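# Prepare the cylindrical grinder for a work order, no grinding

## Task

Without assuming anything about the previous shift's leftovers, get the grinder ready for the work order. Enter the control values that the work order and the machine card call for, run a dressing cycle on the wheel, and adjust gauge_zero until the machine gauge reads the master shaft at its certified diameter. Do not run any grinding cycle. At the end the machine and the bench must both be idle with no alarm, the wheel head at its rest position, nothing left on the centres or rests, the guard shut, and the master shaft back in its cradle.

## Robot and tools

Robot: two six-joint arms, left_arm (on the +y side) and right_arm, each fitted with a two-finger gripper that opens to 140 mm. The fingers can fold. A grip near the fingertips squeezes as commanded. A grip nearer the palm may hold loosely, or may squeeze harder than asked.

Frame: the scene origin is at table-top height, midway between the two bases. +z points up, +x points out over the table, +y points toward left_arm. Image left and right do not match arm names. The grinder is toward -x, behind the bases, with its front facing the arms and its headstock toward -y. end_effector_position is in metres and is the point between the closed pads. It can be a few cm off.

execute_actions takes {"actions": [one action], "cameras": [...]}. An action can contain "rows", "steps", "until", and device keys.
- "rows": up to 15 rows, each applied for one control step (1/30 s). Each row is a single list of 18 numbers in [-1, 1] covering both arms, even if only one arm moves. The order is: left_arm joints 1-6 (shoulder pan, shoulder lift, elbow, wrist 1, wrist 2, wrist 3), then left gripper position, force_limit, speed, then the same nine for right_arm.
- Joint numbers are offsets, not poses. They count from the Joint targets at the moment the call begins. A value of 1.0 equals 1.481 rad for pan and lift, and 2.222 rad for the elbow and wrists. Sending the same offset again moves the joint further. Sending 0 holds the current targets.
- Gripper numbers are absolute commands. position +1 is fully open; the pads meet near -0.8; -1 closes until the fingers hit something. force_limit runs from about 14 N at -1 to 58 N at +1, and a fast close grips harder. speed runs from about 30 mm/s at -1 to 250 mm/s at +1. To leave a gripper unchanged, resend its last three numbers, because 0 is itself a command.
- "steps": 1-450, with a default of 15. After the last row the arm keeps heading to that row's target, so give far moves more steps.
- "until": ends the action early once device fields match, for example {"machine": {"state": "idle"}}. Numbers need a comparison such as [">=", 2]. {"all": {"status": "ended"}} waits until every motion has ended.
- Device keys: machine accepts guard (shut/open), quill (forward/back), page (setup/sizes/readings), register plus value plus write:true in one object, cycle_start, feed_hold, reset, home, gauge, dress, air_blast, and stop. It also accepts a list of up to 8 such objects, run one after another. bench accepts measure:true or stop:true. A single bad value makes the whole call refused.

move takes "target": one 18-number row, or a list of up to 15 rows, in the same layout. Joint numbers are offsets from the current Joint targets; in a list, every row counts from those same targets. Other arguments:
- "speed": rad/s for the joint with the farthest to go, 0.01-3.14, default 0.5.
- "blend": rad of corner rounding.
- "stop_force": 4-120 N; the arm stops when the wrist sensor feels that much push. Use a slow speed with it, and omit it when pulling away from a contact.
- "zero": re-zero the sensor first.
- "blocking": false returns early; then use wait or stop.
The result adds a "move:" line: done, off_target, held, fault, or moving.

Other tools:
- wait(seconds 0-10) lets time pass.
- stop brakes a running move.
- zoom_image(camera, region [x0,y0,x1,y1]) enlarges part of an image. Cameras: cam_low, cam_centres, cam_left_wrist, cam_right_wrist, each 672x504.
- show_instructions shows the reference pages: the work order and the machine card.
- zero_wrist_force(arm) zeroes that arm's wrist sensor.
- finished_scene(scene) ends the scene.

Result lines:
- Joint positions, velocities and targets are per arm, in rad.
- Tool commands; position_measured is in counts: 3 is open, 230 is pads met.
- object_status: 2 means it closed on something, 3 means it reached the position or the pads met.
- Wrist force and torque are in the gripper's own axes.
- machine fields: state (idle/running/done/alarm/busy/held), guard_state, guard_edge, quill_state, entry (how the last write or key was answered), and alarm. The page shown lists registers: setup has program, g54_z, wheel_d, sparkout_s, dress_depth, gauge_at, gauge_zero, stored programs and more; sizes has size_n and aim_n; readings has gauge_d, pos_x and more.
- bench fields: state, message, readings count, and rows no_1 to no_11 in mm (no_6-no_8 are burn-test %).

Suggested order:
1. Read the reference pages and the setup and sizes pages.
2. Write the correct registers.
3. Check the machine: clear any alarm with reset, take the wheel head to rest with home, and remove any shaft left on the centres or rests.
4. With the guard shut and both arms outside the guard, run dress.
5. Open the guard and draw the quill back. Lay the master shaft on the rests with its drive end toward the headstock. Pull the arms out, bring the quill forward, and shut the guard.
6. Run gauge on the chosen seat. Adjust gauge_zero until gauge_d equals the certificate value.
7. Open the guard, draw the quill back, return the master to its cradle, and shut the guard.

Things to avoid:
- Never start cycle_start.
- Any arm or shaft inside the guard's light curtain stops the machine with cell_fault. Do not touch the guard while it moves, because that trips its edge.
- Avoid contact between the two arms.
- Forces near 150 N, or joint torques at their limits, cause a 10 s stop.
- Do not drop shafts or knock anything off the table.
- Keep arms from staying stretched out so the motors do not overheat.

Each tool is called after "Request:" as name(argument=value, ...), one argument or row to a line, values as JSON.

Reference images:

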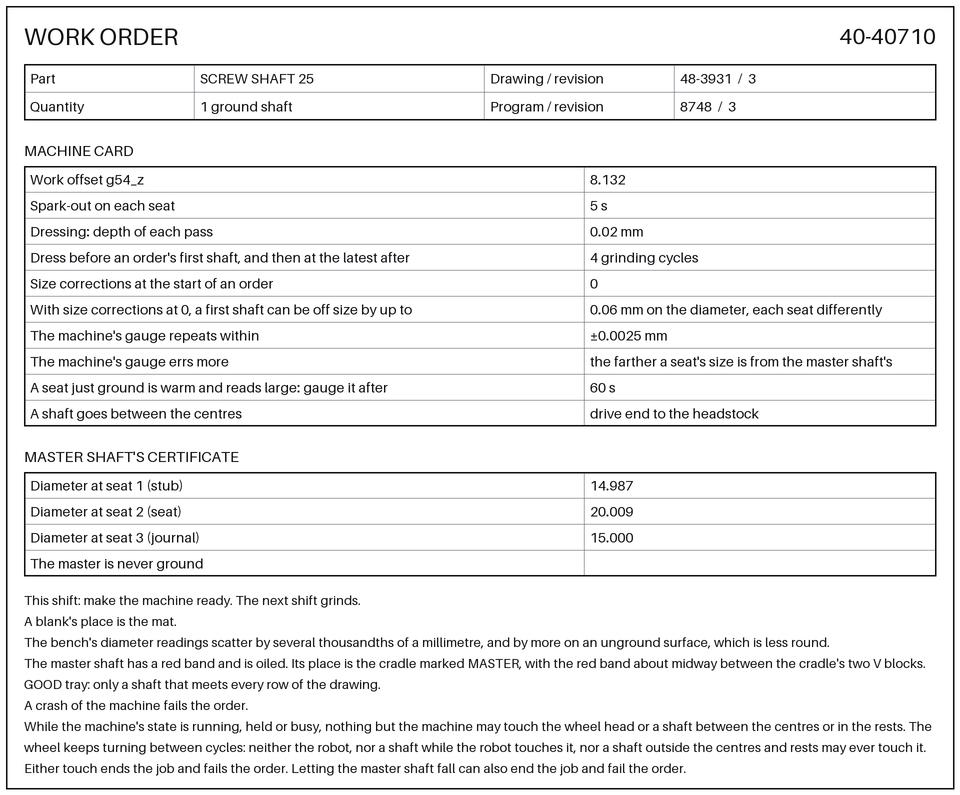

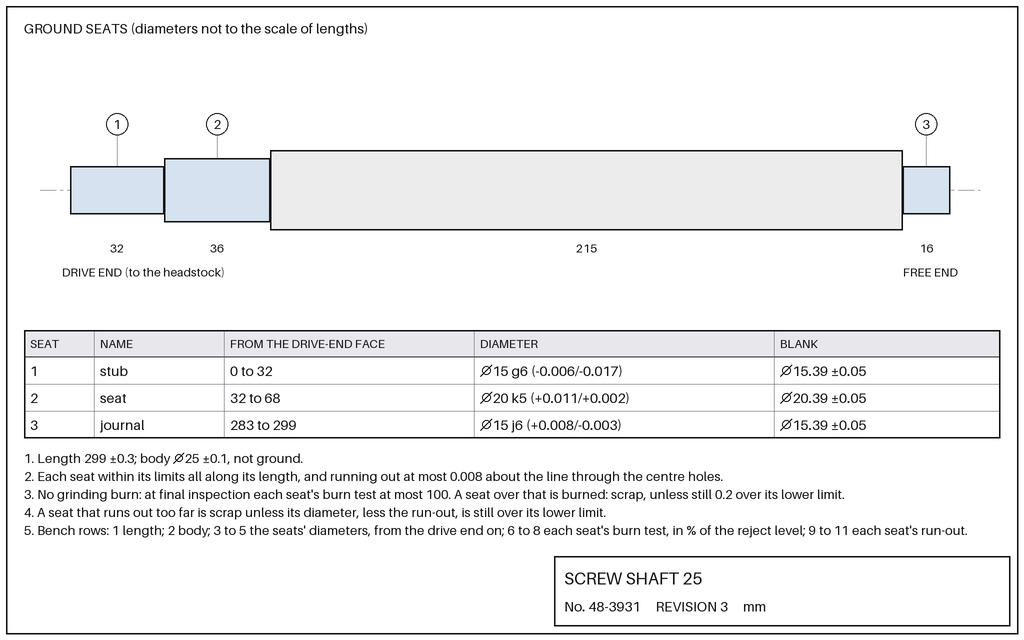

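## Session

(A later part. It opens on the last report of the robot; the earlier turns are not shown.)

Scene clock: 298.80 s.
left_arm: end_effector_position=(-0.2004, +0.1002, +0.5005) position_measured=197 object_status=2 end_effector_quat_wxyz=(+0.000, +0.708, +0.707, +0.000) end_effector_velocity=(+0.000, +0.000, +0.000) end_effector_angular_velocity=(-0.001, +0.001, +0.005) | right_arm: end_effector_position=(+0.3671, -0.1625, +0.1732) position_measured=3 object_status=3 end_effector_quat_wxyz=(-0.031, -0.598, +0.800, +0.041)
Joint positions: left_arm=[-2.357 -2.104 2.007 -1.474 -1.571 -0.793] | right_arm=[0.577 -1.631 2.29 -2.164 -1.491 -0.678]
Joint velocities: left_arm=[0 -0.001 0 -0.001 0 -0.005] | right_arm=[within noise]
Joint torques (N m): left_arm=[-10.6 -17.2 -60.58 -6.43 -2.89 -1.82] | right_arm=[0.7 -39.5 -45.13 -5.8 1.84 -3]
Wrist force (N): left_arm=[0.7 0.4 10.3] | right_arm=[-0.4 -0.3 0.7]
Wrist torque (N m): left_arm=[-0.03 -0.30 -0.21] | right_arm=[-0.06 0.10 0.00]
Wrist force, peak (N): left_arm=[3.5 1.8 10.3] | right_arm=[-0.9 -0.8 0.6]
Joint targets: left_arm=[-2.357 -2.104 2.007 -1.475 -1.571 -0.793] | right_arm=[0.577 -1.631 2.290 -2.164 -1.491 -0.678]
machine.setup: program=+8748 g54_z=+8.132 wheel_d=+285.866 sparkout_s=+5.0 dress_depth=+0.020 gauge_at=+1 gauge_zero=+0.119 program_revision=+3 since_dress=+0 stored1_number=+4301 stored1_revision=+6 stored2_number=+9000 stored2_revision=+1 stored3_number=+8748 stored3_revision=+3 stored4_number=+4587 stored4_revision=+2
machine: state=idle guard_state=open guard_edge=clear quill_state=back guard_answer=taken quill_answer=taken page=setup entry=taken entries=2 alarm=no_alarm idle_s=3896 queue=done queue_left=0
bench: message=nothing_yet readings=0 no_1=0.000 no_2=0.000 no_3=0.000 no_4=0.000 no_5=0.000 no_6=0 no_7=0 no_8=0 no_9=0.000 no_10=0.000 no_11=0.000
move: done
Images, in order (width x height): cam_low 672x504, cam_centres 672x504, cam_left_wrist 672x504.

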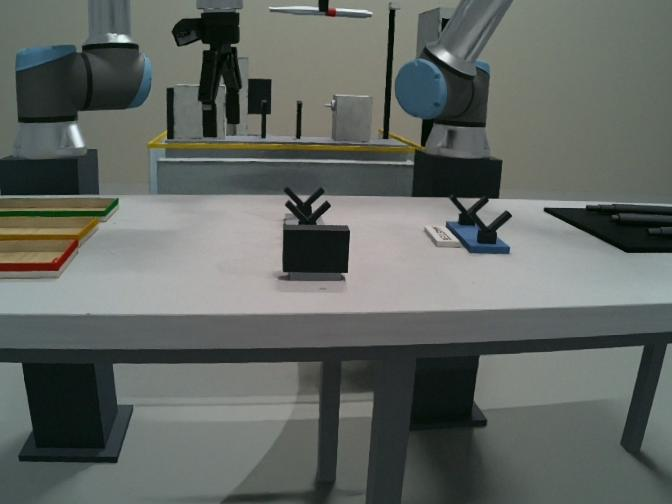

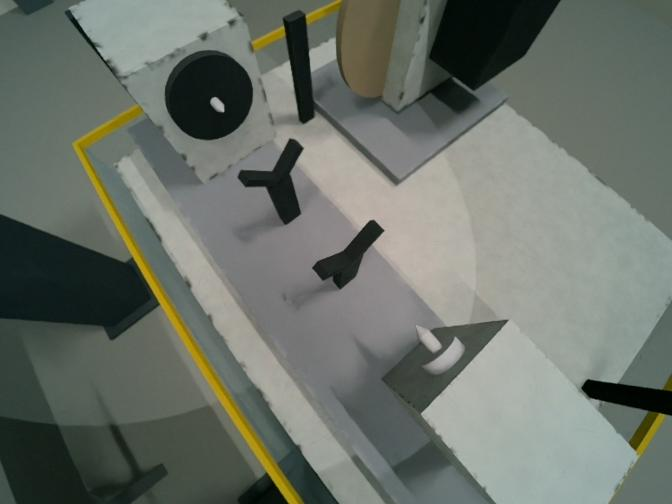

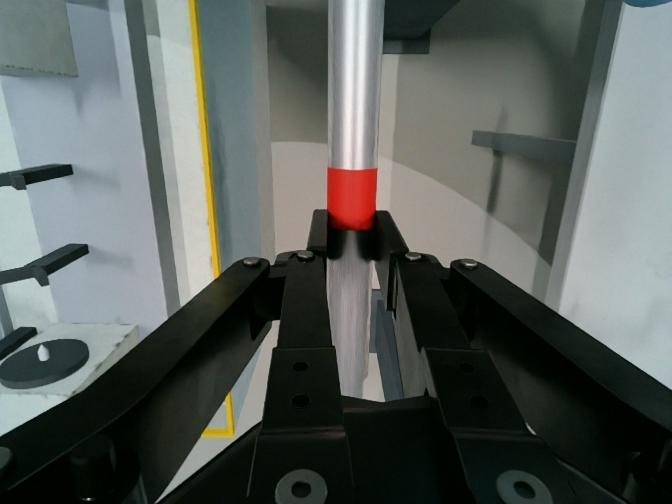

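Request:
move(
  target=[-0.0510,0.3771,-0.1846,-0.0666,0,-0.0342,-1,1,-1,0,0,0,0,0,0,1,1,1],
  speed=0.3,
  cameras=["cam_left_wrist","cam_low","cam_centres"],
)

Scene clock: 333.57 s.
left_arm: end_effector_position=(-0.4806, -0.0996, +0.5004) position_measured=197 object_status=2 end_effector_quat_wxyz=(+0.000, +0.707, +0.707, +0.000) | right_arm: end_effector_position=(+0.3671, -0.1625, +0.1732) position_measured=3 object_status=3 end_effector_quat_wxyz=(-0.031, -0.598, +0.800, +0.041)
Joint positions: left_arm=[-2.432 -1.545 1.597 -1.623 -1.571 -0.869] | right_arm=[0.577 -1.631 2.29 -2.164 -1.491 -0.678]
Joint torques (N m): left_arm=[17.39 -40.96 -62.15 -1.51 2.11 2.36] | right_arm=[-1.11 -36.09 -44.98 -6.08 2.07 -3.66]
Wrist force (N): left_arm=[1.3 0.5 10.1] | right_arm=[-0.7 -0.3 0.7]
Wrist torque (N m): left_arm=[-0.02 -0.53 -0.17] | right_arm=[-0.06 0.16 0.00]
Wrist force, peak (N): left_arm=[4.5 4.6 11.6] | right_arm=[-0.6 -0.6 1.2]
Joint targets: left_arm=[-2.432 -1.545 1.597 -1.623 -1.571 -0.869] | right_arm=[0.577 -1.631 2.290 -2.164 -1.491 -0.678]
machine.setup: program=+8748 g54_z=+8.132 wheel_d=+285.866 sparkout_s=+5.0 dress_depth=+0.020 gauge_at=+1 gauge_zero=+0.119 program_revision=+3 since_dress=+0 stored1_number=+4301 stored1_revision=+6 stored2_number=+9000 stored2_revision=+1 stored3_number=+8748 stored3_revision=+3 stored4_number=+4587 stored4_revision=+2
machine: state=idle guard_state=open guard_edge=clear quill_state=back guard_answer=taken quill_answer=taken page=setup entry=taken entries=2 alarm=no_alarm idle_s=3930 queue=done queue_left=0
bench: message=nothing_yet readings=0 no_1=0.000 no_2=0.000 no_3=0.000 no_4=0.000 no_5=0.000 no_6=0 no_7=0 no_8=0 no_9=0.000 no_10=0.000 no_11=0.000
move: done
Images, in order (width x height): cam_low 672x504, cam_centres 672x504, cam_left_wrist 672x504.

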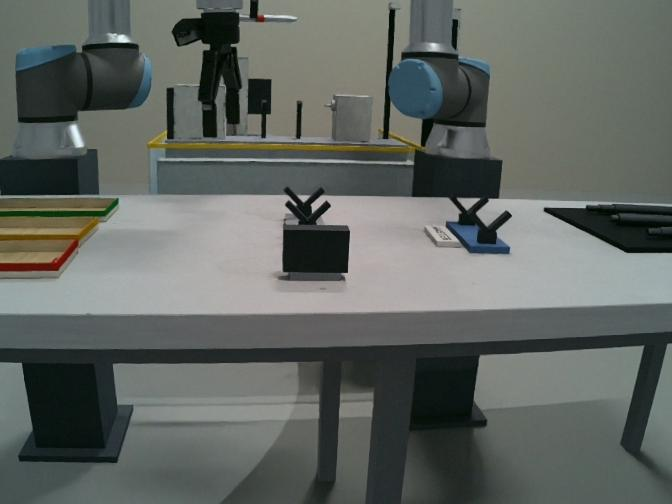

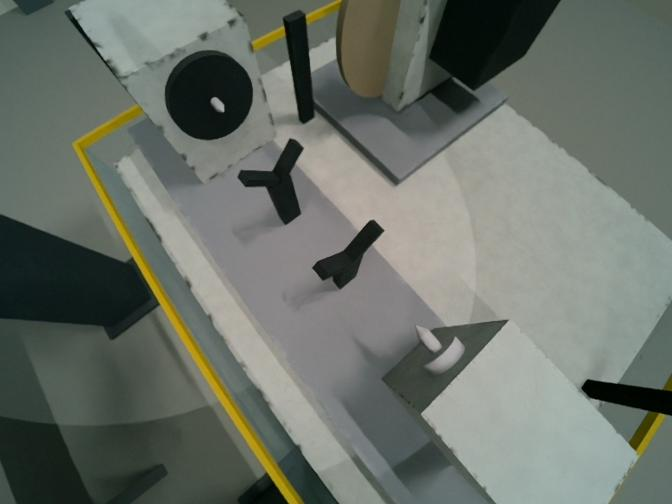

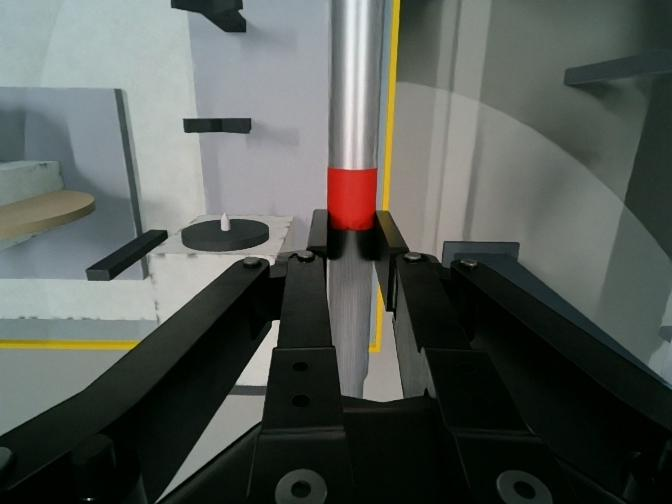

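Request:
zoom_image(
  camera="cam_left_wrist",
  region=[140, 0, 340, 260],
)

Scaled by 1.938 from the camera's 672x504 image, which has a finer 960x720 frame.

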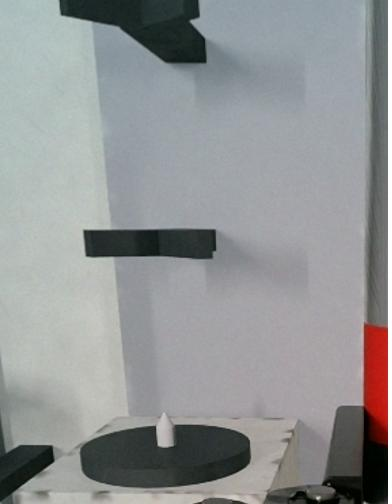

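Request:
move(
  target=[-0.0365,-0.0018,0.1135,-0.1122,0,-0.0244,-1,1,-1,0,0,0,0,0,0,1,1,1],
  speed=0.2,
  cameras=["cam_left_wrist","cam_low","cam_centres"],
)

Request:
zoom_image(
  camera="cam_left_wrist",
  region=[120, 60, 340, 320],
)

Scene clock: 380.63 s.
left_arm: end_effector_position=(-0.4906, -0.0595, +0.3604) position_measured=197 object_status=2 end_effector_quat_wxyz=(+0.000, +0.707, +0.707, +0.000) | right_arm: end_effector_position=(+0.3671, -0.1625, +0.1732) position_measured=3 object_status=3 end_effector_quat_wxyz=(-0.031, -0.598, +0.800, +0.041)
Joint positions: left_arm=[-2.486 -1.548 1.849 -1.872 -1.571 -0.923] | right_arm=[0.577 -1.631 2.29 -2.164 -1.491 -0.678]
Joint torques (N m): left_arm=[18.12 -65.68 -55.05 -4.17 1.76 2.17] | right_arm=[0.06 -37.63 -45.21 -5.73 2.1 -3.36]
Wrist force (N): left_arm=[2.1 -0.1 9.6] | right_arm=[-0.6 -0.4 0.7]
Wrist torque (N m): left_arm=[-0.14 -0.65 -0.19] | right_arm=[-0.09 0.14 -0.01]
Wrist force, peak (N): left_arm=[3.0 0.7 13.6] | right_arm=[-0.6 -0.4 1.5]
Joint targets: left_arm=[-2.486 -1.548 1.849 -1.872 -1.571 -0.923] | right_arm=[0.577 -1.631 2.290 -2.164 -1.491 -0.678]
machine.setup: program=+8748 g54_z=+8.132 wheel_d=+285.866 sparkout_s=+5.0 dress_depth=+0.020 gauge_at=+1 gauge_zero=+0.119 program_revision=+3 since_dress=+0 stored1_number=+4301 stored1_revision=+6 stored2_number=+9000 stored2_revision=+1 stored3_number=+8748 stored3_revision=+3 stored4_number=+4587 stored4_revision=+2
machine: state=idle guard_state=open guard_edge=clear quill_state=back guard_answer=taken quill_answer=taken page=setup entry=taken entries=2 alarm=no_alarm idle_s=3977 queue=done queue_left=0
bench: message=nothing_yet readings=0 no_1=0.000 no_2=0.000 no_3=0.000 no_4=0.000 no_5=0.000 no_6=0 no_7=0 no_8=0 no_9=0.000 no_10=0.000 no_11=0.000
move: done
Images, in order (width x height): cam_low 672x504, cam_centres 672x504, cam_left_wrist 672x504.

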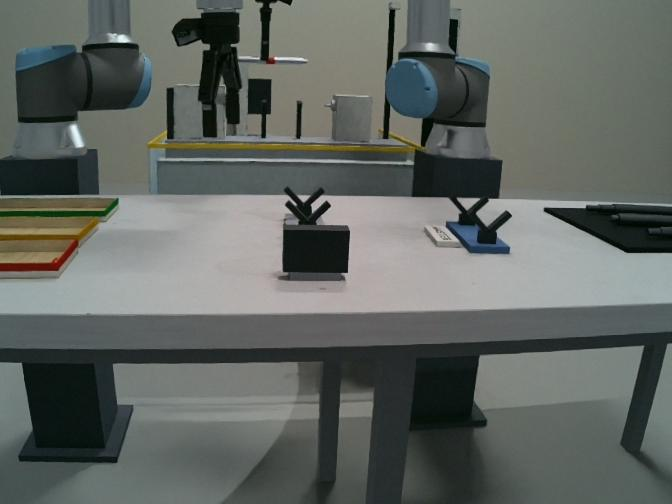

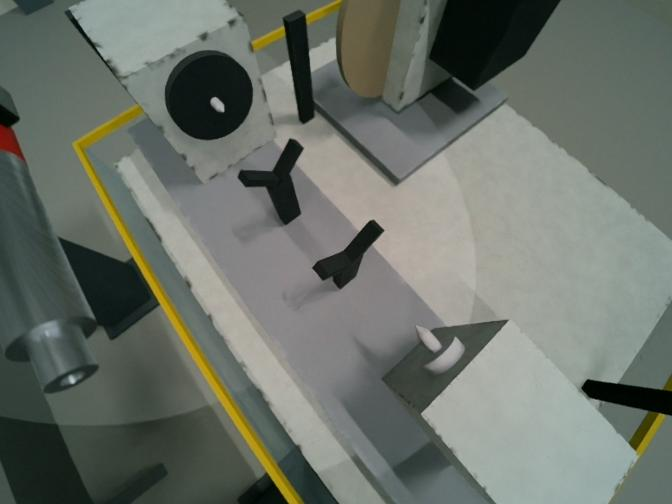

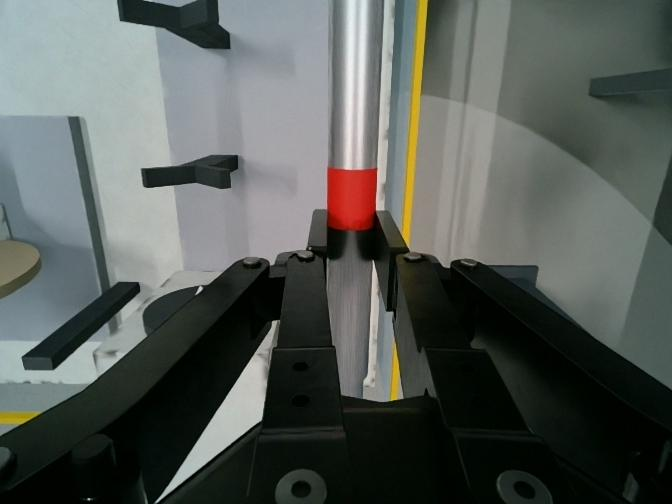

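Scaled by 1.938 from the camera's 672x504 image, which has a finer 960x720 frame.

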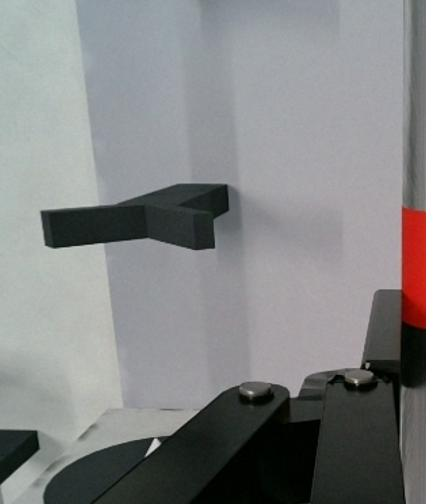

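Request:
move(
  target=[-0.1211,0.0570,-0.0408,0.0028,0,-0.0807,-1,1,-1,0,0,0,0,0,0,1,1,1],
  speed=0.15,
  cameras=["cam_left_wrist","cam_low","cam_centres"],
)

Scene clock: 403.63 s.
left_arm: end_effector_position=(-0.6284, +0.0035, +0.3603) position_measured=197 object_status=2 end_effector_quat_wxyz=(+0.000, +0.707, +0.707, +0.000) | right_arm: end_effector_position=(+0.3671, -0.1625, +0.1732) position_measured=3 object_status=3 end_effector_quat_wxyz=(-0.031, -0.598, +0.800, +0.041)
Joint positions: left_arm=[-2.666 -1.463 1.758 -1.866 -1.571 -1.102] | right_arm=[0.577 -1.631 2.29 -2.164 -1.491 -0.678]
Joint torques (N m): left_arm=[-3.09 -70.42 -47.31 -3.14 -1.79 -0.14] | right_arm=[0.31 -38.62 -45.81 -6.15 2.33 -3.08]
Wrist force (N): left_arm=[1.0 0.7 10.3] | right_arm=[-0.4 -0.5 0.5]
Wrist torque (N m): left_arm=[-0.01 -0.42 -0.39] | right_arm=[-0.09 0.10 -0.01]
Wrist force, peak (N): left_arm=[1.0 3.5 10.9] | right_arm=[-1.2 -0.5 0.7]
Joint targets: left_arm=[-2.666 -1.463 1.758 -1.866 -1.571 -1.102] | right_arm=[0.577 -1.631 2.290 -2.164 -1.491 -0.678]
machine.setup: program=+8748 g54_z=+8.132 wheel_d=+285.866 sparkout_s=+5.0 dress_depth=+0.020 gauge_at=+1 gauge_zero=+0.119 program_revision=+3 since_dress=+0 stored1_number=+4301 stored1_revision=+6 stored2_number=+9000 stored2_revision=+1 stored3_number=+8748 stored3_revision=+3 stored4_number=+4587 stored4_revision=+2
machine: state=idle guard_state=open guard_edge=clear quill_state=back guard_answer=taken quill_answer=taken page=setup entry=taken entries=2 alarm=no_alarm idle_s=4000 queue=done queue_left=0
bench: message=nothing_yet readings=0 no_1=0.000 no_2=0.000 no_3=0.000 no_4=0.000 no_5=0.000 no_6=0 no_7=0 no_8=0 no_9=0.000 no_10=0.000 no_11=0.000
move: done
Images, in order (width x height): cam_low 672x504, cam_centres 672x504, cam_left_wrist 672x504.

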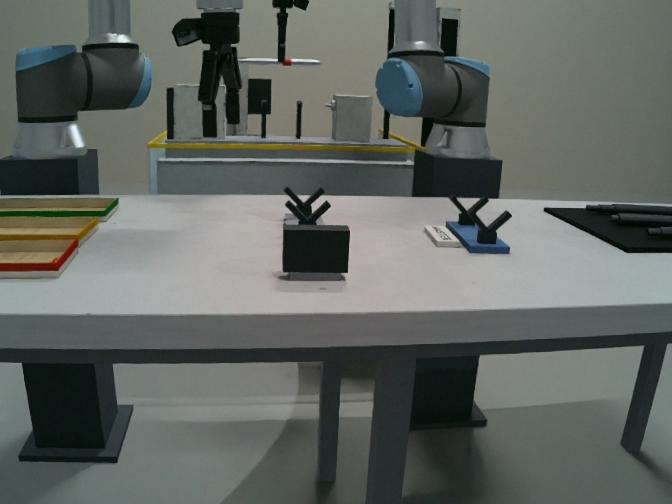

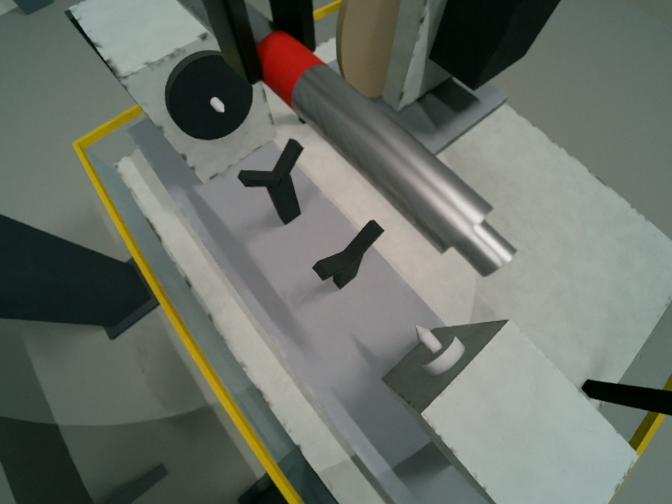

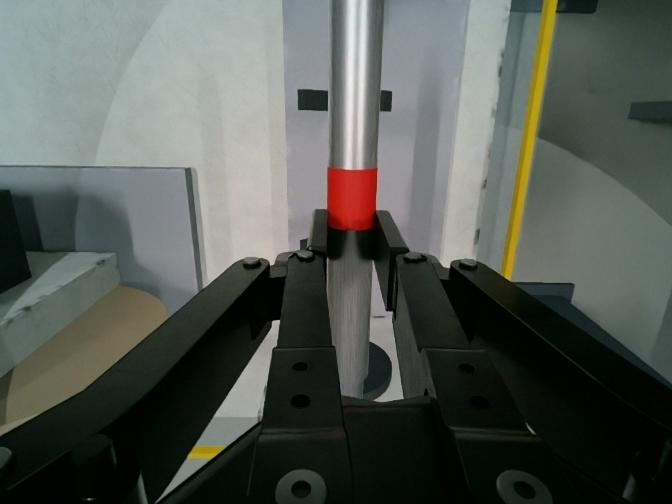

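Request:
move(
  target=[0,0.0535,0.0611,-0.0968,0,0,-1,1,-1,0,0,0,0,0,0,1,1,1],
  speed=0.12,
  stop_force=10,
  cameras=["cam_left_wrist","cam_low","cam_centres"],
)

Request:
zoom_image(
  camera="cam_centres",
  region=[150, 20, 500, 390],
)

Scene clock: 417.97 s.
left_arm: end_effector_position=(-0.6284, +0.0035, +0.2404) position_measured=197 object_status=2 end_effector_quat_wxyz=(+0.000, +0.707, +0.707, +0.000) | right_arm: end_effector_position=(+0.3671, -0.1625, +0.1732) position_measured=3 object_status=3 end_effector_quat_wxyz=(-0.031, -0.598, +0.800, +0.041)
Joint positions: left_arm=[-2.666 -1.384 1.894 -2.081 -1.571 -1.102] | right_arm=[0.577 -1.631 2.29 -2.164 -1.491 -0.678]
Joint torques (N m): left_arm=[-7.77 -78.65 -65.67 -1.38 -3.07 -1.16] | right_arm=[0.54 -38.5 -45.31 -6.33 2 -3.44]
Wrist force (N): left_arm=[1.1 0.6 9.8] | right_arm=[-0.5 -0.2 0.9]
Wrist torque (N m): left_arm=[-0.02 -0.43 -0.39] | right_arm=[-0.03 0.11 -0.01]
Wrist force, peak (N): left_arm=[1.2 1.0 12.3] | right_arm=[-1.0 0.2 1.0]
Joint targets: left_arm=[-2.666 -1.384 1.894 -2.081 -1.571 -1.102] | right_arm=[0.577 -1.631 2.290 -2.164 -1.491 -0.678]
machine.setup: program=+8748 g54_z=+8.132 wheel_d=+285.866 sparkout_s=+5.0 dress_depth=+0.020 gauge_at=+1 gauge_zero=+0.119 program_revision=+3 since_dress=+0 stored1_number=+4301 stored1_revision=+6 stored2_number=+9000 stored2_revision=+1 stored3_number=+8748 stored3_revision=+3 stored4_number=+4587 stored4_revision=+2
machine: state=idle guard_state=open guard_edge=clear quill_state=back guard_answer=taken quill_answer=taken page=setup entry=taken entries=2 alarm=no_alarm idle_s=4014 queue=done queue_left=0
bench: message=nothing_yet readings=0 no_1=0.000 no_2=0.000 no_3=0.000 no_4=0.000 no_5=0.000 no_6=0 no_7=0 no_8=0 no_9=0.000 no_10=0.000 no_11=0.000
move: done
Images, in order (width x height): cam_low 672x504, cam_centres 672x504, cam_left_wrist 672x504.

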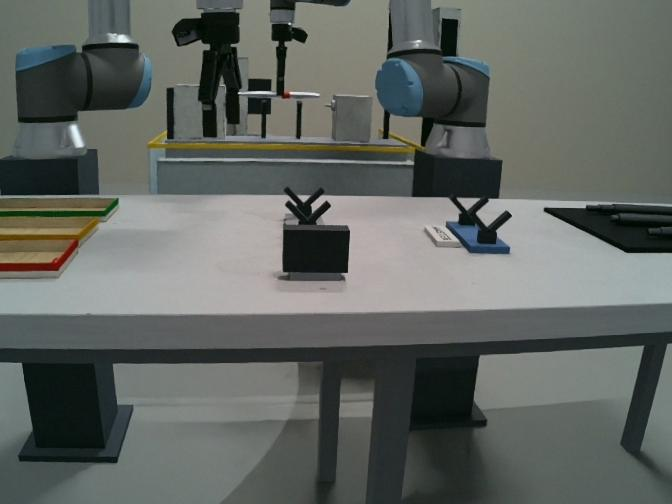

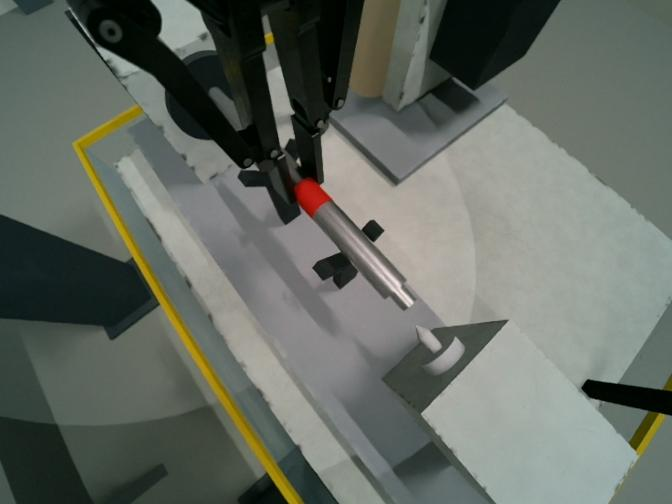

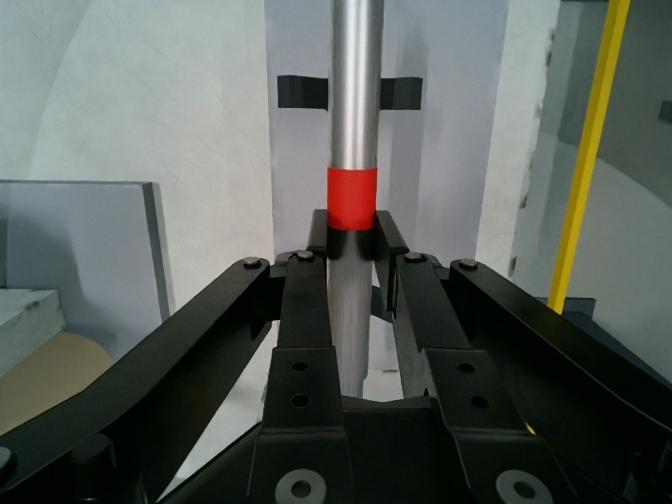

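Scaled by 1.362 from the camera's 672x504 image, which has a finer 960x720 frame.

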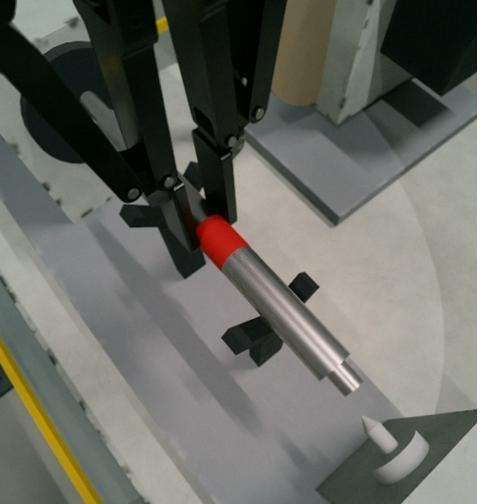

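Request:
move(
  target=[0,0.0212,0.0146,-0.0287,0,0,-1,1,-1,0,0,0,0,0,0,1,1,1],
  speed=0.03,
  stop_force=4,
  cameras=["cam_left_wrist","cam_low","cam_centres"],
)

Request:
zoom_image(
  camera="cam_low",
  region=[140, 50, 440, 200],
)

Scene clock: 431.47 s.
left_arm: end_effector_position=(-0.6285, +0.0035, +0.2076) position_measured=197 object_status=2 end_effector_quat_wxyz=(+0.000, +0.707, +0.707, +0.000) | right_arm: end_effector_position=(+0.3671, -0.1625, +0.1732) position_measured=3 object_status=3 end_effector_quat_wxyz=(-0.031, -0.598, +0.800, +0.041)
Joint positions: left_arm=[-2.666 -1.355 1.924 -2.14 -1.571 -1.102] | right_arm=[0.577 -1.631 2.29 -2.164 -1.491 -0.678]
Joint torques (N m): left_arm=[-6.87 -77.83 -57.97 -0.16 1.54 -0.82] | right_arm=[0.23 -40.16 -45.84 -6.17 2.15 -3.13]
Wrist force (N): left_arm=[0.8 -3.9 5.8] | right_arm=[-0.8 0.1 0.8]
Wrist torque (N m): left_arm=[0.18 -0.59 -0.17] | right_arm=[0.04 0.17 -0.01]
Wrist force, peak (N): left_arm=[1.0 1.0 10.3] | right_arm=[-0.5 -0.1 1.3]
Joint targets: left_arm=[-2.666 -1.355 1.924 -2.140 -1.571 -1.102] | right_arm=[0.577 -1.631 2.290 -2.164 -1.491 -0.678]
machine.setup: program=+8748 g54_z=+8.132 wheel_d=+285.866 sparkout_s=+5.0 dress_depth=+0.020 gauge_at=+1 gauge_zero=+0.119 program_revision=+3 since_dress=+0 stored1_number=+4301 stored1_revision=+6 stored2_number=+9000 stored2_revision=+1 stored3_number=+8748 stored3_revision=+3 stored4_number=+4587 stored4_revision=+2
machine: state=idle guard_state=open guard_edge=clear quill_state=back guard_answer=taken quill_answer=taken page=setup entry=taken entries=2 alarm=no_alarm idle_s=4027 queue=done queue_left=0
bench: message=nothing_yet readings=0 no_1=0.000 no_2=0.000 no_3=0.000 no_4=0.000 no_5=0.000 no_6=0 no_7=0 no_8=0 no_9=0.000 no_10=0.000 no_11=0.000
move: contact (left_arm)
Images, in order (width x height): cam_low 672x504, cam_centres 672x504, cam_left_wrist 672x504.

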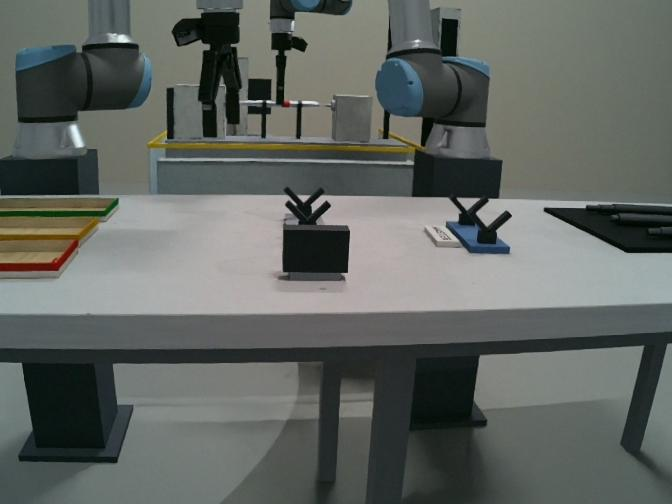

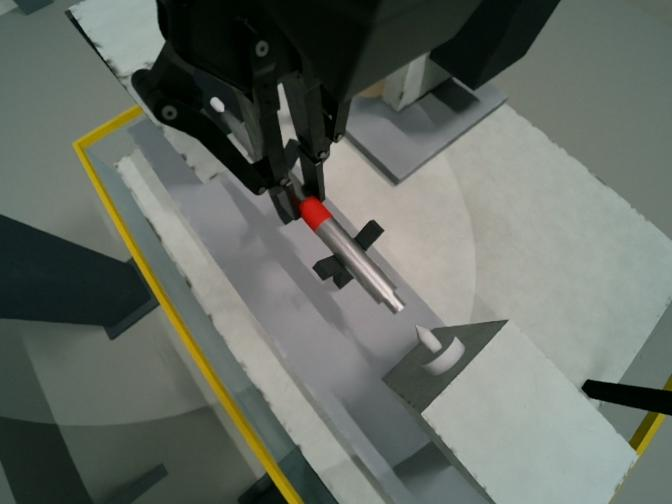

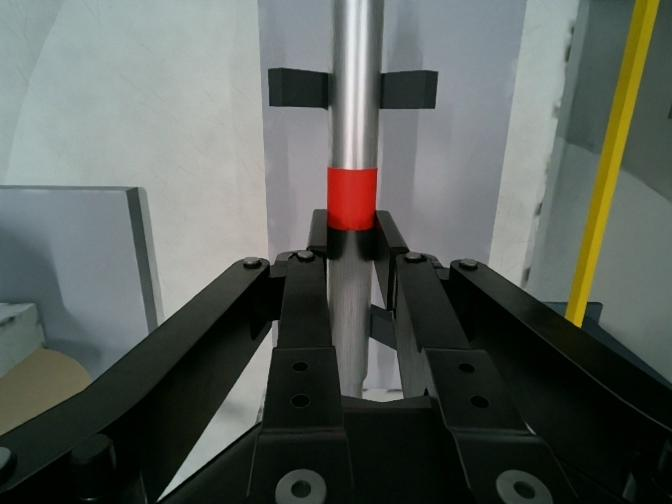

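Scaled by 1.680 from the camera's 672x504 image, which has a finer 960x720 frame.

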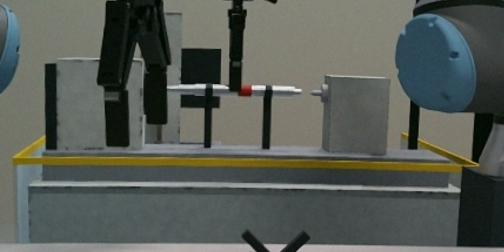

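Request:
move(
  target=[-0.0004,0.0013,-0.0003,-0.0006,0,-0.0003,-1,1,-1,0,0,0,0,0,0,1,1,1],
  speed=0.03,
)

Scene clock: 458.83 s.
left_arm: end_effector_position=(-0.6295, +0.0034, +0.2068) position_measured=197 object_status=2 end_effector_quat_wxyz=(+0.000, +0.707, +0.707, +0.000) | right_arm: end_effector_position=(+0.3671, -0.1625, +0.1732) position_measured=3 object_status=3 end_effector_quat_wxyz=(-0.031, -0.598, +0.800, +0.041)
Joint positions: left_arm=[-2.666 -1.353 1.923 -2.142 -1.571 -1.103] | right_arm=[0.577 -1.631 2.29 -2.164 -1.491 -0.678]
Joint torques (N m): left_arm=[-15.68 -52.66 -58.69 -7.98 2.83 -1.27] | right_arm=[1.29 -36.93 -44.8 -6.1 1.97 -3.47]
Wrist force (N): left_arm=[1.0 -1.8 6.4] | right_arm=[-0.7 -0.5 0.7]
Wrist torque (N m): left_arm=[0.11 -0.60 0.08] | right_arm=[-0.10 0.15 -0.01]
Wrist force, peak (N): left_arm=[0.9 -4.1 6.9] | right_arm=[-0.9 -0.4 1.1]
Joint targets: left_arm=[-2.666 -1.353 1.923 -2.142 -1.571 -1.103] | right_arm=[0.577 -1.631 2.290 -2.164 -1.491 -0.678]
machine.setup: program=+8748 g54_z=+8.132 wheel_d=+285.866 sparkout_s=+5.0 dress_depth=+0.020 gauge_at=+1 gauge_zero=+0.119 program_revision=+3 since_dress=+0 stored1_number=+4301 stored1_revision=+6 stored2_number=+9000 stored2_revision=+1 stored3_number=+8748 stored3_revision=+3 stored4_number=+4587 stored4_revision=+2
machine: state=idle guard_state=open guard_edge=clear quill_state=back guard_answer=taken quill_answer=taken page=setup entry=taken entries=2 alarm=no_alarm idle_s=4054 queue=done queue_left=0
bench: message=nothing_yet readings=0 no_1=0.000 no_2=0.000 no_3=0.000 no_4=0.000 no_5=0.000 no_6=0 no_7=0 no_8=0 no_9=0.000 no_10=0.000 no_11=0.000
move: done

Request:
move(
  target=[-0.0003,0.0012,-0.0001,-0.0007,0,-0.0002,-1,1,-1,0,0,0,0,0,0,1,1,1],
  speed=0.03,
)

Scene clock: 465.13 s.
left_arm: end_effector_position=(-0.6301, +0.0034, +0.2059) position_measured=197 object_status=2 end_effector_quat_wxyz=(+0.000, +0.707, +0.707, +0.000) | right_arm: end_effector_position=(+0.3671, -0.1625, +0.1732) position_measured=3 object_status=3 end_effector_quat_wxyz=(-0.031, -0.598, +0.800, +0.041)
Joint positions: left_arm=[-2.667 -1.351 1.923 -2.143 -1.571 -1.104] | right_arm=[0.577 -1.631 2.29 -2.164 -1.491 -0.678]
Joint torques (N m): left_arm=[-26.97 -13.15 -48.89 -14.62 -2.17 -1.08] | right_arm=[-0.48 -36.89 -44.64 -6.32 2.75 -3.34]
Wrist force (N): left_arm=[4.7 31.1 -46.7] | right_arm=[-0.4 0.7 0.8]
Wrist torque (N m): left_arm=[-1.35 -0.30 0.03] | right_arm=[0.16 0.10 -0.01]
Wrist force, peak (N): left_arm=[5.0 30.6 -47.4] | right_arm=[-0.7 -0.4 1.2]
Joint targets: left_arm=[-2.667 -1.351 1.923 -2.143 -1.571 -1.104] | right_arm=[0.577 -1.631 2.290 -2.164 -1.491 -0.678]
machine.setup: program=+8748 g54_z=+8.132 wheel_d=+285.866 sparkout_s=+5.0 dress_depth=+0.020 gauge_at=+1 gauge_zero=+0.119 program_revision=+3 since_dress=+0 stored1_number=+4301 stored1_revision=+6 stored2_number=+9000 stored2_revision=+1 stored3_number=+8748 stored3_revision=+3 stored4_number=+4587 stored4_revision=+2
machine: state=idle guard_state=open guard_edge=clear quill_state=back guard_answer=taken quill_answer=taken page=setup entry=taken entries=2 alarm=no_alarm idle_s=4060 queue=done queue_left=0
bench: message=nothing_yet readings=0 no_1=0.000 no_2=0.000 no_3=0.000 no_4=0.000 no_5=0.000 no_6=0 no_7=0 no_8=0 no_9=0.000 no_10=0.000 no_11=0.000
move: done

Request:
move(
  target=[0.0002,-0.0008,0,0.0005,0,0.0001,-1,1,-1,0,0,0,0,0,0,1,1,1],
  speed=0.03,
)

Scene clock: 470.80 s.
left_arm: end_effector_position=(-0.6298, +0.0035, +0.2065) position_measured=197 object_status=2 end_effector_quat_wxyz=(+0.000, +0.707, +0.707, +0.000) | right_arm: end_effector_position=(+0.3671, -0.1625, +0.1732) position_measured=3 object_status=3 end_effector_quat_wxyz=(-0.031, -0.598, +0.800, +0.041)
Joint positions: left_arm=[-2.666 -1.352 1.923 -2.142 -1.571 -1.103] | right_arm=[0.577 -1.631 2.29 -2.164 -1.491 -0.678]
Joint torques (N m): left_arm=[13.03 -80.17 -42.34 -1.22 -0.82 2.13] | right_arm=[1.08 -36.22 -46.12 -6.33 2.06 -3.41]
Wrist force (N): left_arm=[1.2 1.5 10.1] | right_arm=[-0.7 -0.3 0.8]
Wrist torque (N m): left_arm=[0.05 -0.51 -0.12] | right_arm=[-0.06 0.16 -0.01]
Wrist force, peak (N): left_arm=[6.6 34.3 -53.8] | right_arm=[-0.5 -0.5 1.2]
Joint targets: left_arm=[-2.666 -1.352 1.923 -2.142 -1.571 -1.103] | right_arm=[0.577 -1.631 2.290 -2.164 -1.491 -0.678]
machine.setup: program=+8748 g54_z=+8.132 wheel_d=+285.866 sparkout_s=+5.0 dress_depth=+0.020 gauge_at=+1 gauge_zero=+0.119 program_revision=+3 since_dress=+0 stored1_number=+4301 stored1_revision=+6 stored2_number=+9000 stored2_revision=+1 stored3_number=+8748 stored3_revision=+3 stored4_number=+4587 stored4_revision=+2
machine: state=idle guard_state=open guard_edge=clear quill_state=back guard_answer=taken quill_answer=taken page=setup entry=taken entries=2 alarm=no_alarm idle_s=4066 queue=done queue_left=0
bench: message=nothing_yet readings=0 no_1=0.000 no_2=0.000 no_3=0.000 no_4=0.000 no_5=0.000 no_6=0 no_7=0 no_8=0 no_9=0.000 no_10=0.000 no_11=0.000
move: done

Request:
move(
  target=[0,0.0004,0,-0.0002,0,0,-1,1,-1,0,0,0,0,0,0,1,1,1],
  speed=0.03,
)

Scene clock: 477.87 s.
left_arm: end_effector_position=(-0.6299, +0.0033, +0.2062) position_measured=197 object_status=2 end_effector_quat_wxyz=(+0.000, +0.707, +0.707, +0.000) | right_arm: end_effector_position=(+0.3671, -0.1625, +0.1732) position_measured=3 object_status=3 end_effector_quat_wxyz=(-0.031, -0.598, +0.800, +0.041)
Joint positions: left_arm=[-2.666 -1.352 1.923 -2.142 -1.571 -1.103] | right_arm=[0.577 -1.631 2.29 -2.164 -1.491 -0.678]
Joint torques (N m): left_arm=[16.04 -41.38 -60.25 -11.44 1.87 -0.75] | right_arm=[0.39 -36.21 -45.52 -6.4 2.11 -3.34]
Wrist force (N): left_arm=[3.2 8.5 -4.7] | right_arm=[-0.9 -0.3 0.9]
Wrist torque (N m): left_arm=[-0.28 -0.46 -0.10] | right_arm=[-0.07 0.20 -0.01]
Wrist force, peak (N): left_arm=[1.6 0.9 10.1] | right_arm=[-0.8 -0.2 1.2]
Joint targets: left_arm=[-2.666 -1.352 1.923 -2.142 -1.571 -1.103] | right_arm=[0.577 -1.631 2.290 -2.164 -1.491 -0.678]
machine.setup: program=+8748 g54_z=+8.132 wheel_d=+285.866 sparkout_s=+5.0 dress_depth=+0.020 gauge_at=+1 gauge_zero=+0.119 program_revision=+3 since_dress=+0 stored1_number=+4301 stored1_revision=+6 stored2_number=+9000 stored2_revision=+1 stored3_number=+8748 stored3_revision=+3 stored4_number=+4587 stored4_revision=+2
machine: state=idle guard_state=open guard_edge=clear quill_state=back guard_answer=taken quill_answer=taken page=setup entry=taken entries=2 alarm=no_alarm idle_s=4073 queue=done queue_left=0
bench: message=nothing_yet readings=0 no_1=0.000 no_2=0.000 no_3=0.000 no_4=0.000 no_5=0.000 no_6=0 no_7=0 no_8=0 no_9=0.000 no_10=0.000 no_11=0.000
move: done

Request:
execute_actions(
  actions=[
    {"rows":[[0,0,0,0,0,0,-0.08,1,-1,0,0,0,0,0,0,1,1,1]],"steps":75},
  ],
  cameras=["cam_left_wrist","cam_centres","cam_low"],
)

Request:
zoom_image(
  camera="cam_low",
  region=[140, 50, 440, 200],
)

Request:
zoom_image(
  camera="cam_centres",
  region=[150, 20, 500, 390],
)

Scene clock: 490.83 s.
left_arm: end_effector_position=(-0.6299, +0.0034, +0.2062) position_measured=139 object_status=3 end_effector_quat_wxyz=(+0.000, +0.707, +0.707, +0.000) | right_arm: end_effector_position=(+0.3671, -0.1625, +0.1732) position_measured=3 object_status=3 end_effector_quat_wxyz=(-0.031, -0.598, +0.800, +0.041)
Joint positions: left_arm=[-2.666 -1.352 1.923 -2.142 -1.571 -1.103] | right_arm=[0.577 -1.631 2.29 -2.164 -1.491 -0.678]
Joint torques (N m): left_arm=[-10.54 -72.19 -55.43 0.03 -3.43 -0.56] | right_arm=[1.97 -38.38 -44.84 -6.29 2.15 -3.34]
Wrist force (N): left_arm=[1.2 0.5 -0.1] | right_arm=[-0.9 0.1 0.7]
Wrist torque (N m): left_arm=[-0.06 -0.52 -0.09] | right_arm=[0.04 0.21 -0.01]
Wrist force, peak (N): left_arm=[4.1 10.8 -10.0] | right_arm=[-0.8 -0.4 1.2]
Joint targets: left_arm=[-2.666 -1.352 1.923 -2.142 -1.571 -1.103] | right_arm=[0.577 -1.631 2.290 -2.164 -1.491 -0.678]
machine.setup: program=+8748 g54_z=+8.132 wheel_d=+285.866 sparkout_s=+5.0 dress_depth=+0.020 gauge_at=+1 gauge_zero=+0.119 program_revision=+3 since_dress=+0 stored1_number=+4301 stored1_revision=+6 stored2_number=+9000 stored2_revision=+1 stored3_number=+8748 stored3_revision=+3 stored4_number=+4587 stored4_revision=+2
machine: state=idle guard_state=open guard_edge=clear quill_state=back guard_answer=taken quill_answer=taken page=setup entry=taken entries=2 alarm=no_alarm idle_s=4086 queue=done queue_left=0
bench: message=nothing_yet readings=0 no_1=0.000 no_2=0.000 no_3=0.000 no_4=0.000 no_5=0.000 no_6=0 no_7=0 no_8=0 no_9=0.000 no_10=0.000 no_11=0.000
Images, in order (width x height): cam_low 672x504, cam_centres 672x504, cam_left_wrist 672x504.

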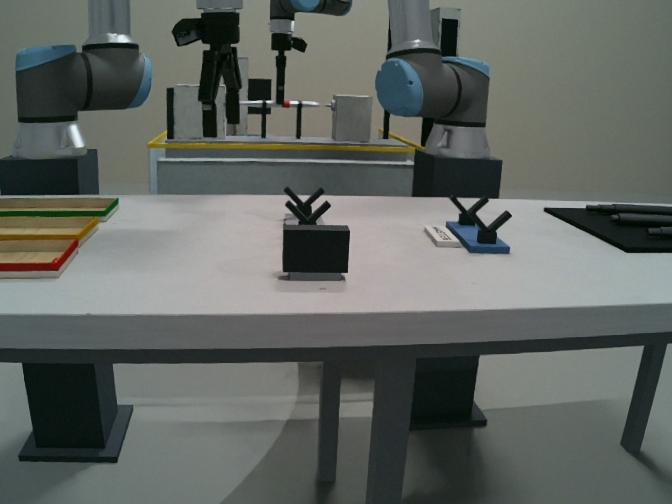

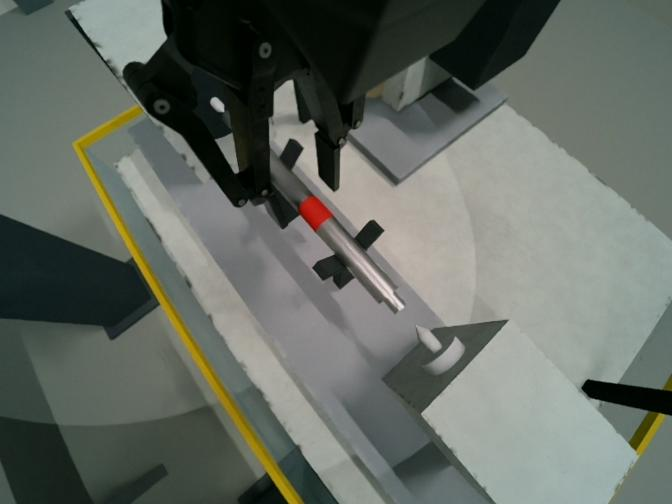

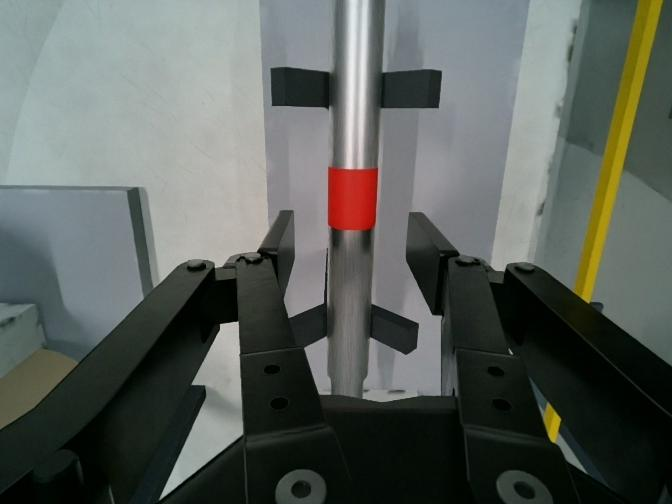

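Scaled by 1.680 from the camera's 672x504 image, which has a finer 960x720 frame.

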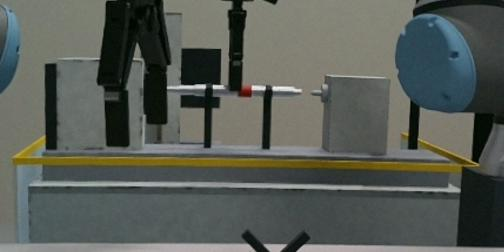

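Scaled by 1.362 from the camera's 672x504 image, which has a finer 960x720 frame.

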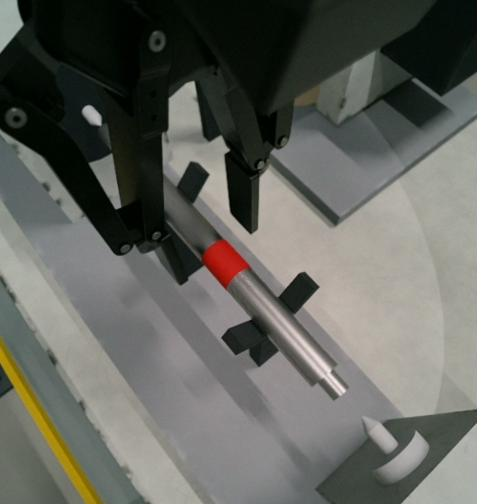

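Request:
move(
  target=[
    [0,-0.0216,-0.0130,0.0275,0,0,-0.08,1,-1,0,0,0,0,0,0,1,1,1],
    [0,-0.0752,-0.0741,0.1243,0,0,-0.08,1,-1,0,0,0,0,0,0,1,1,1],
    [0.8217,-0.4949,0.0536,0.2763,0,0,-0.08,1,-1,0,0,0,0,0,0,1,1,1],
  ],
  speed=[0.15,0.25,0.5],
  blend=[0.02,0.08,0],
  cameras=["cam_centres","cam_low"],
)

Request:
zoom_image(
  camera="cam_centres",
  region=[150, 20, 500, 390],
)

Scene clock: 511.20 s.
left_arm: end_effector_position=(+0.1640, +0.1217, +0.4750) position_measured=139 object_status=3 end_effector_quat_wxyz=(+0.000, +0.176, +0.984, +0.000) | right_arm: end_effector_position=(+0.3671, -0.1625, +0.1732) position_measured=3 object_status=3 end_effector_quat_wxyz=(-0.031, -0.598, +0.800, +0.041)
Joint positions: left_arm=[-1.449 -2.085 2.042 -1.528 -1.571 -1.103] | right_arm=[0.577 -1.631 2.29 -2.164 -1.491 -0.678]
Joint torques (N m): left_arm=[16.9 -21.88 -65.62 -7.75 -3.08 -0.62] | right_arm=[0.62 -36.98 -46.36 -5.66 2.09 -3.62]
Wrist force (N): left_arm=[1.6 0.9 -0.3] | right_arm=[0.2 -0.2 0.8]
Wrist torque (N m): left_arm=[0.07 -0.58 -0.13] | right_arm=[-0.05 -0.04 -0.01]
Wrist force, peak (N): left_arm=[0.0 5.8 -0.4] | right_arm=[-1.0 -0.8 1.2]
Joint targets: left_arm=[-1.449 -2.085 2.042 -1.528 -1.571 -1.103] | right_arm=[0.577 -1.631 2.290 -2.164 -1.491 -0.678]
machine.setup: program=+8748 g54_z=+8.132 wheel_d=+285.866 sparkout_s=+5.0 dress_depth=+0.020 gauge_at=+1 gauge_zero=+0.119 program_revision=+3 since_dress=+0 stored1_number=+4301 stored1_revision=+6 stored2_number=+9000 stored2_revision=+1 stored3_number=+8748 stored3_revision=+3 stored4_number=+4587 stored4_revision=+2
machine: state=idle guard_state=open guard_edge=clear quill_state=back guard_answer=taken quill_answer=taken page=setup entry=taken entries=2 alarm=no_alarm idle_s=4106 queue=done queue_left=0
bench: message=nothing_yet readings=0 no_1=0.000 no_2=0.000 no_3=0.000 no_4=0.000 no_5=0.000 no_6=0 no_7=0 no_8=0 no_9=0.000 no_10=0.000 no_11=0.000
move: done
Images, in order (width x height): cam_low 672x504, cam_centres 672x504.

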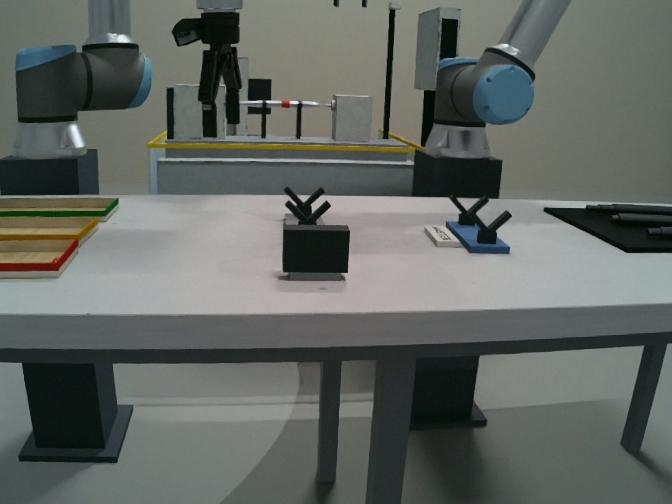

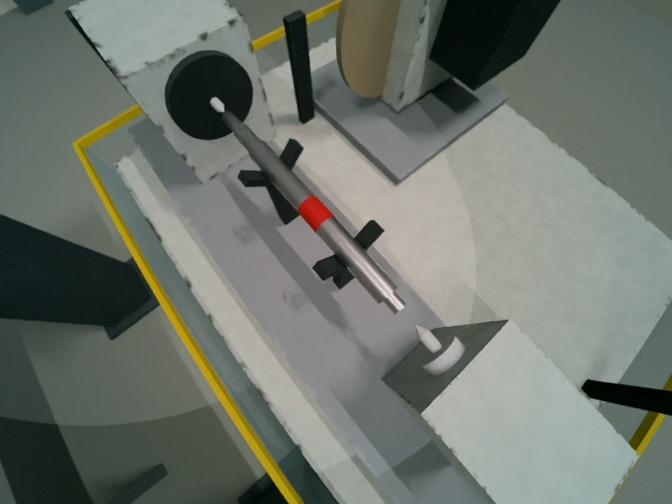

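Scaled by 1.362 from the camera's 672x504 image, which has a finer 960x720 frame.

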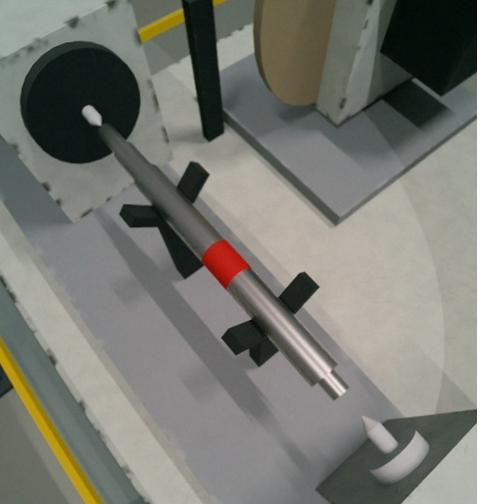

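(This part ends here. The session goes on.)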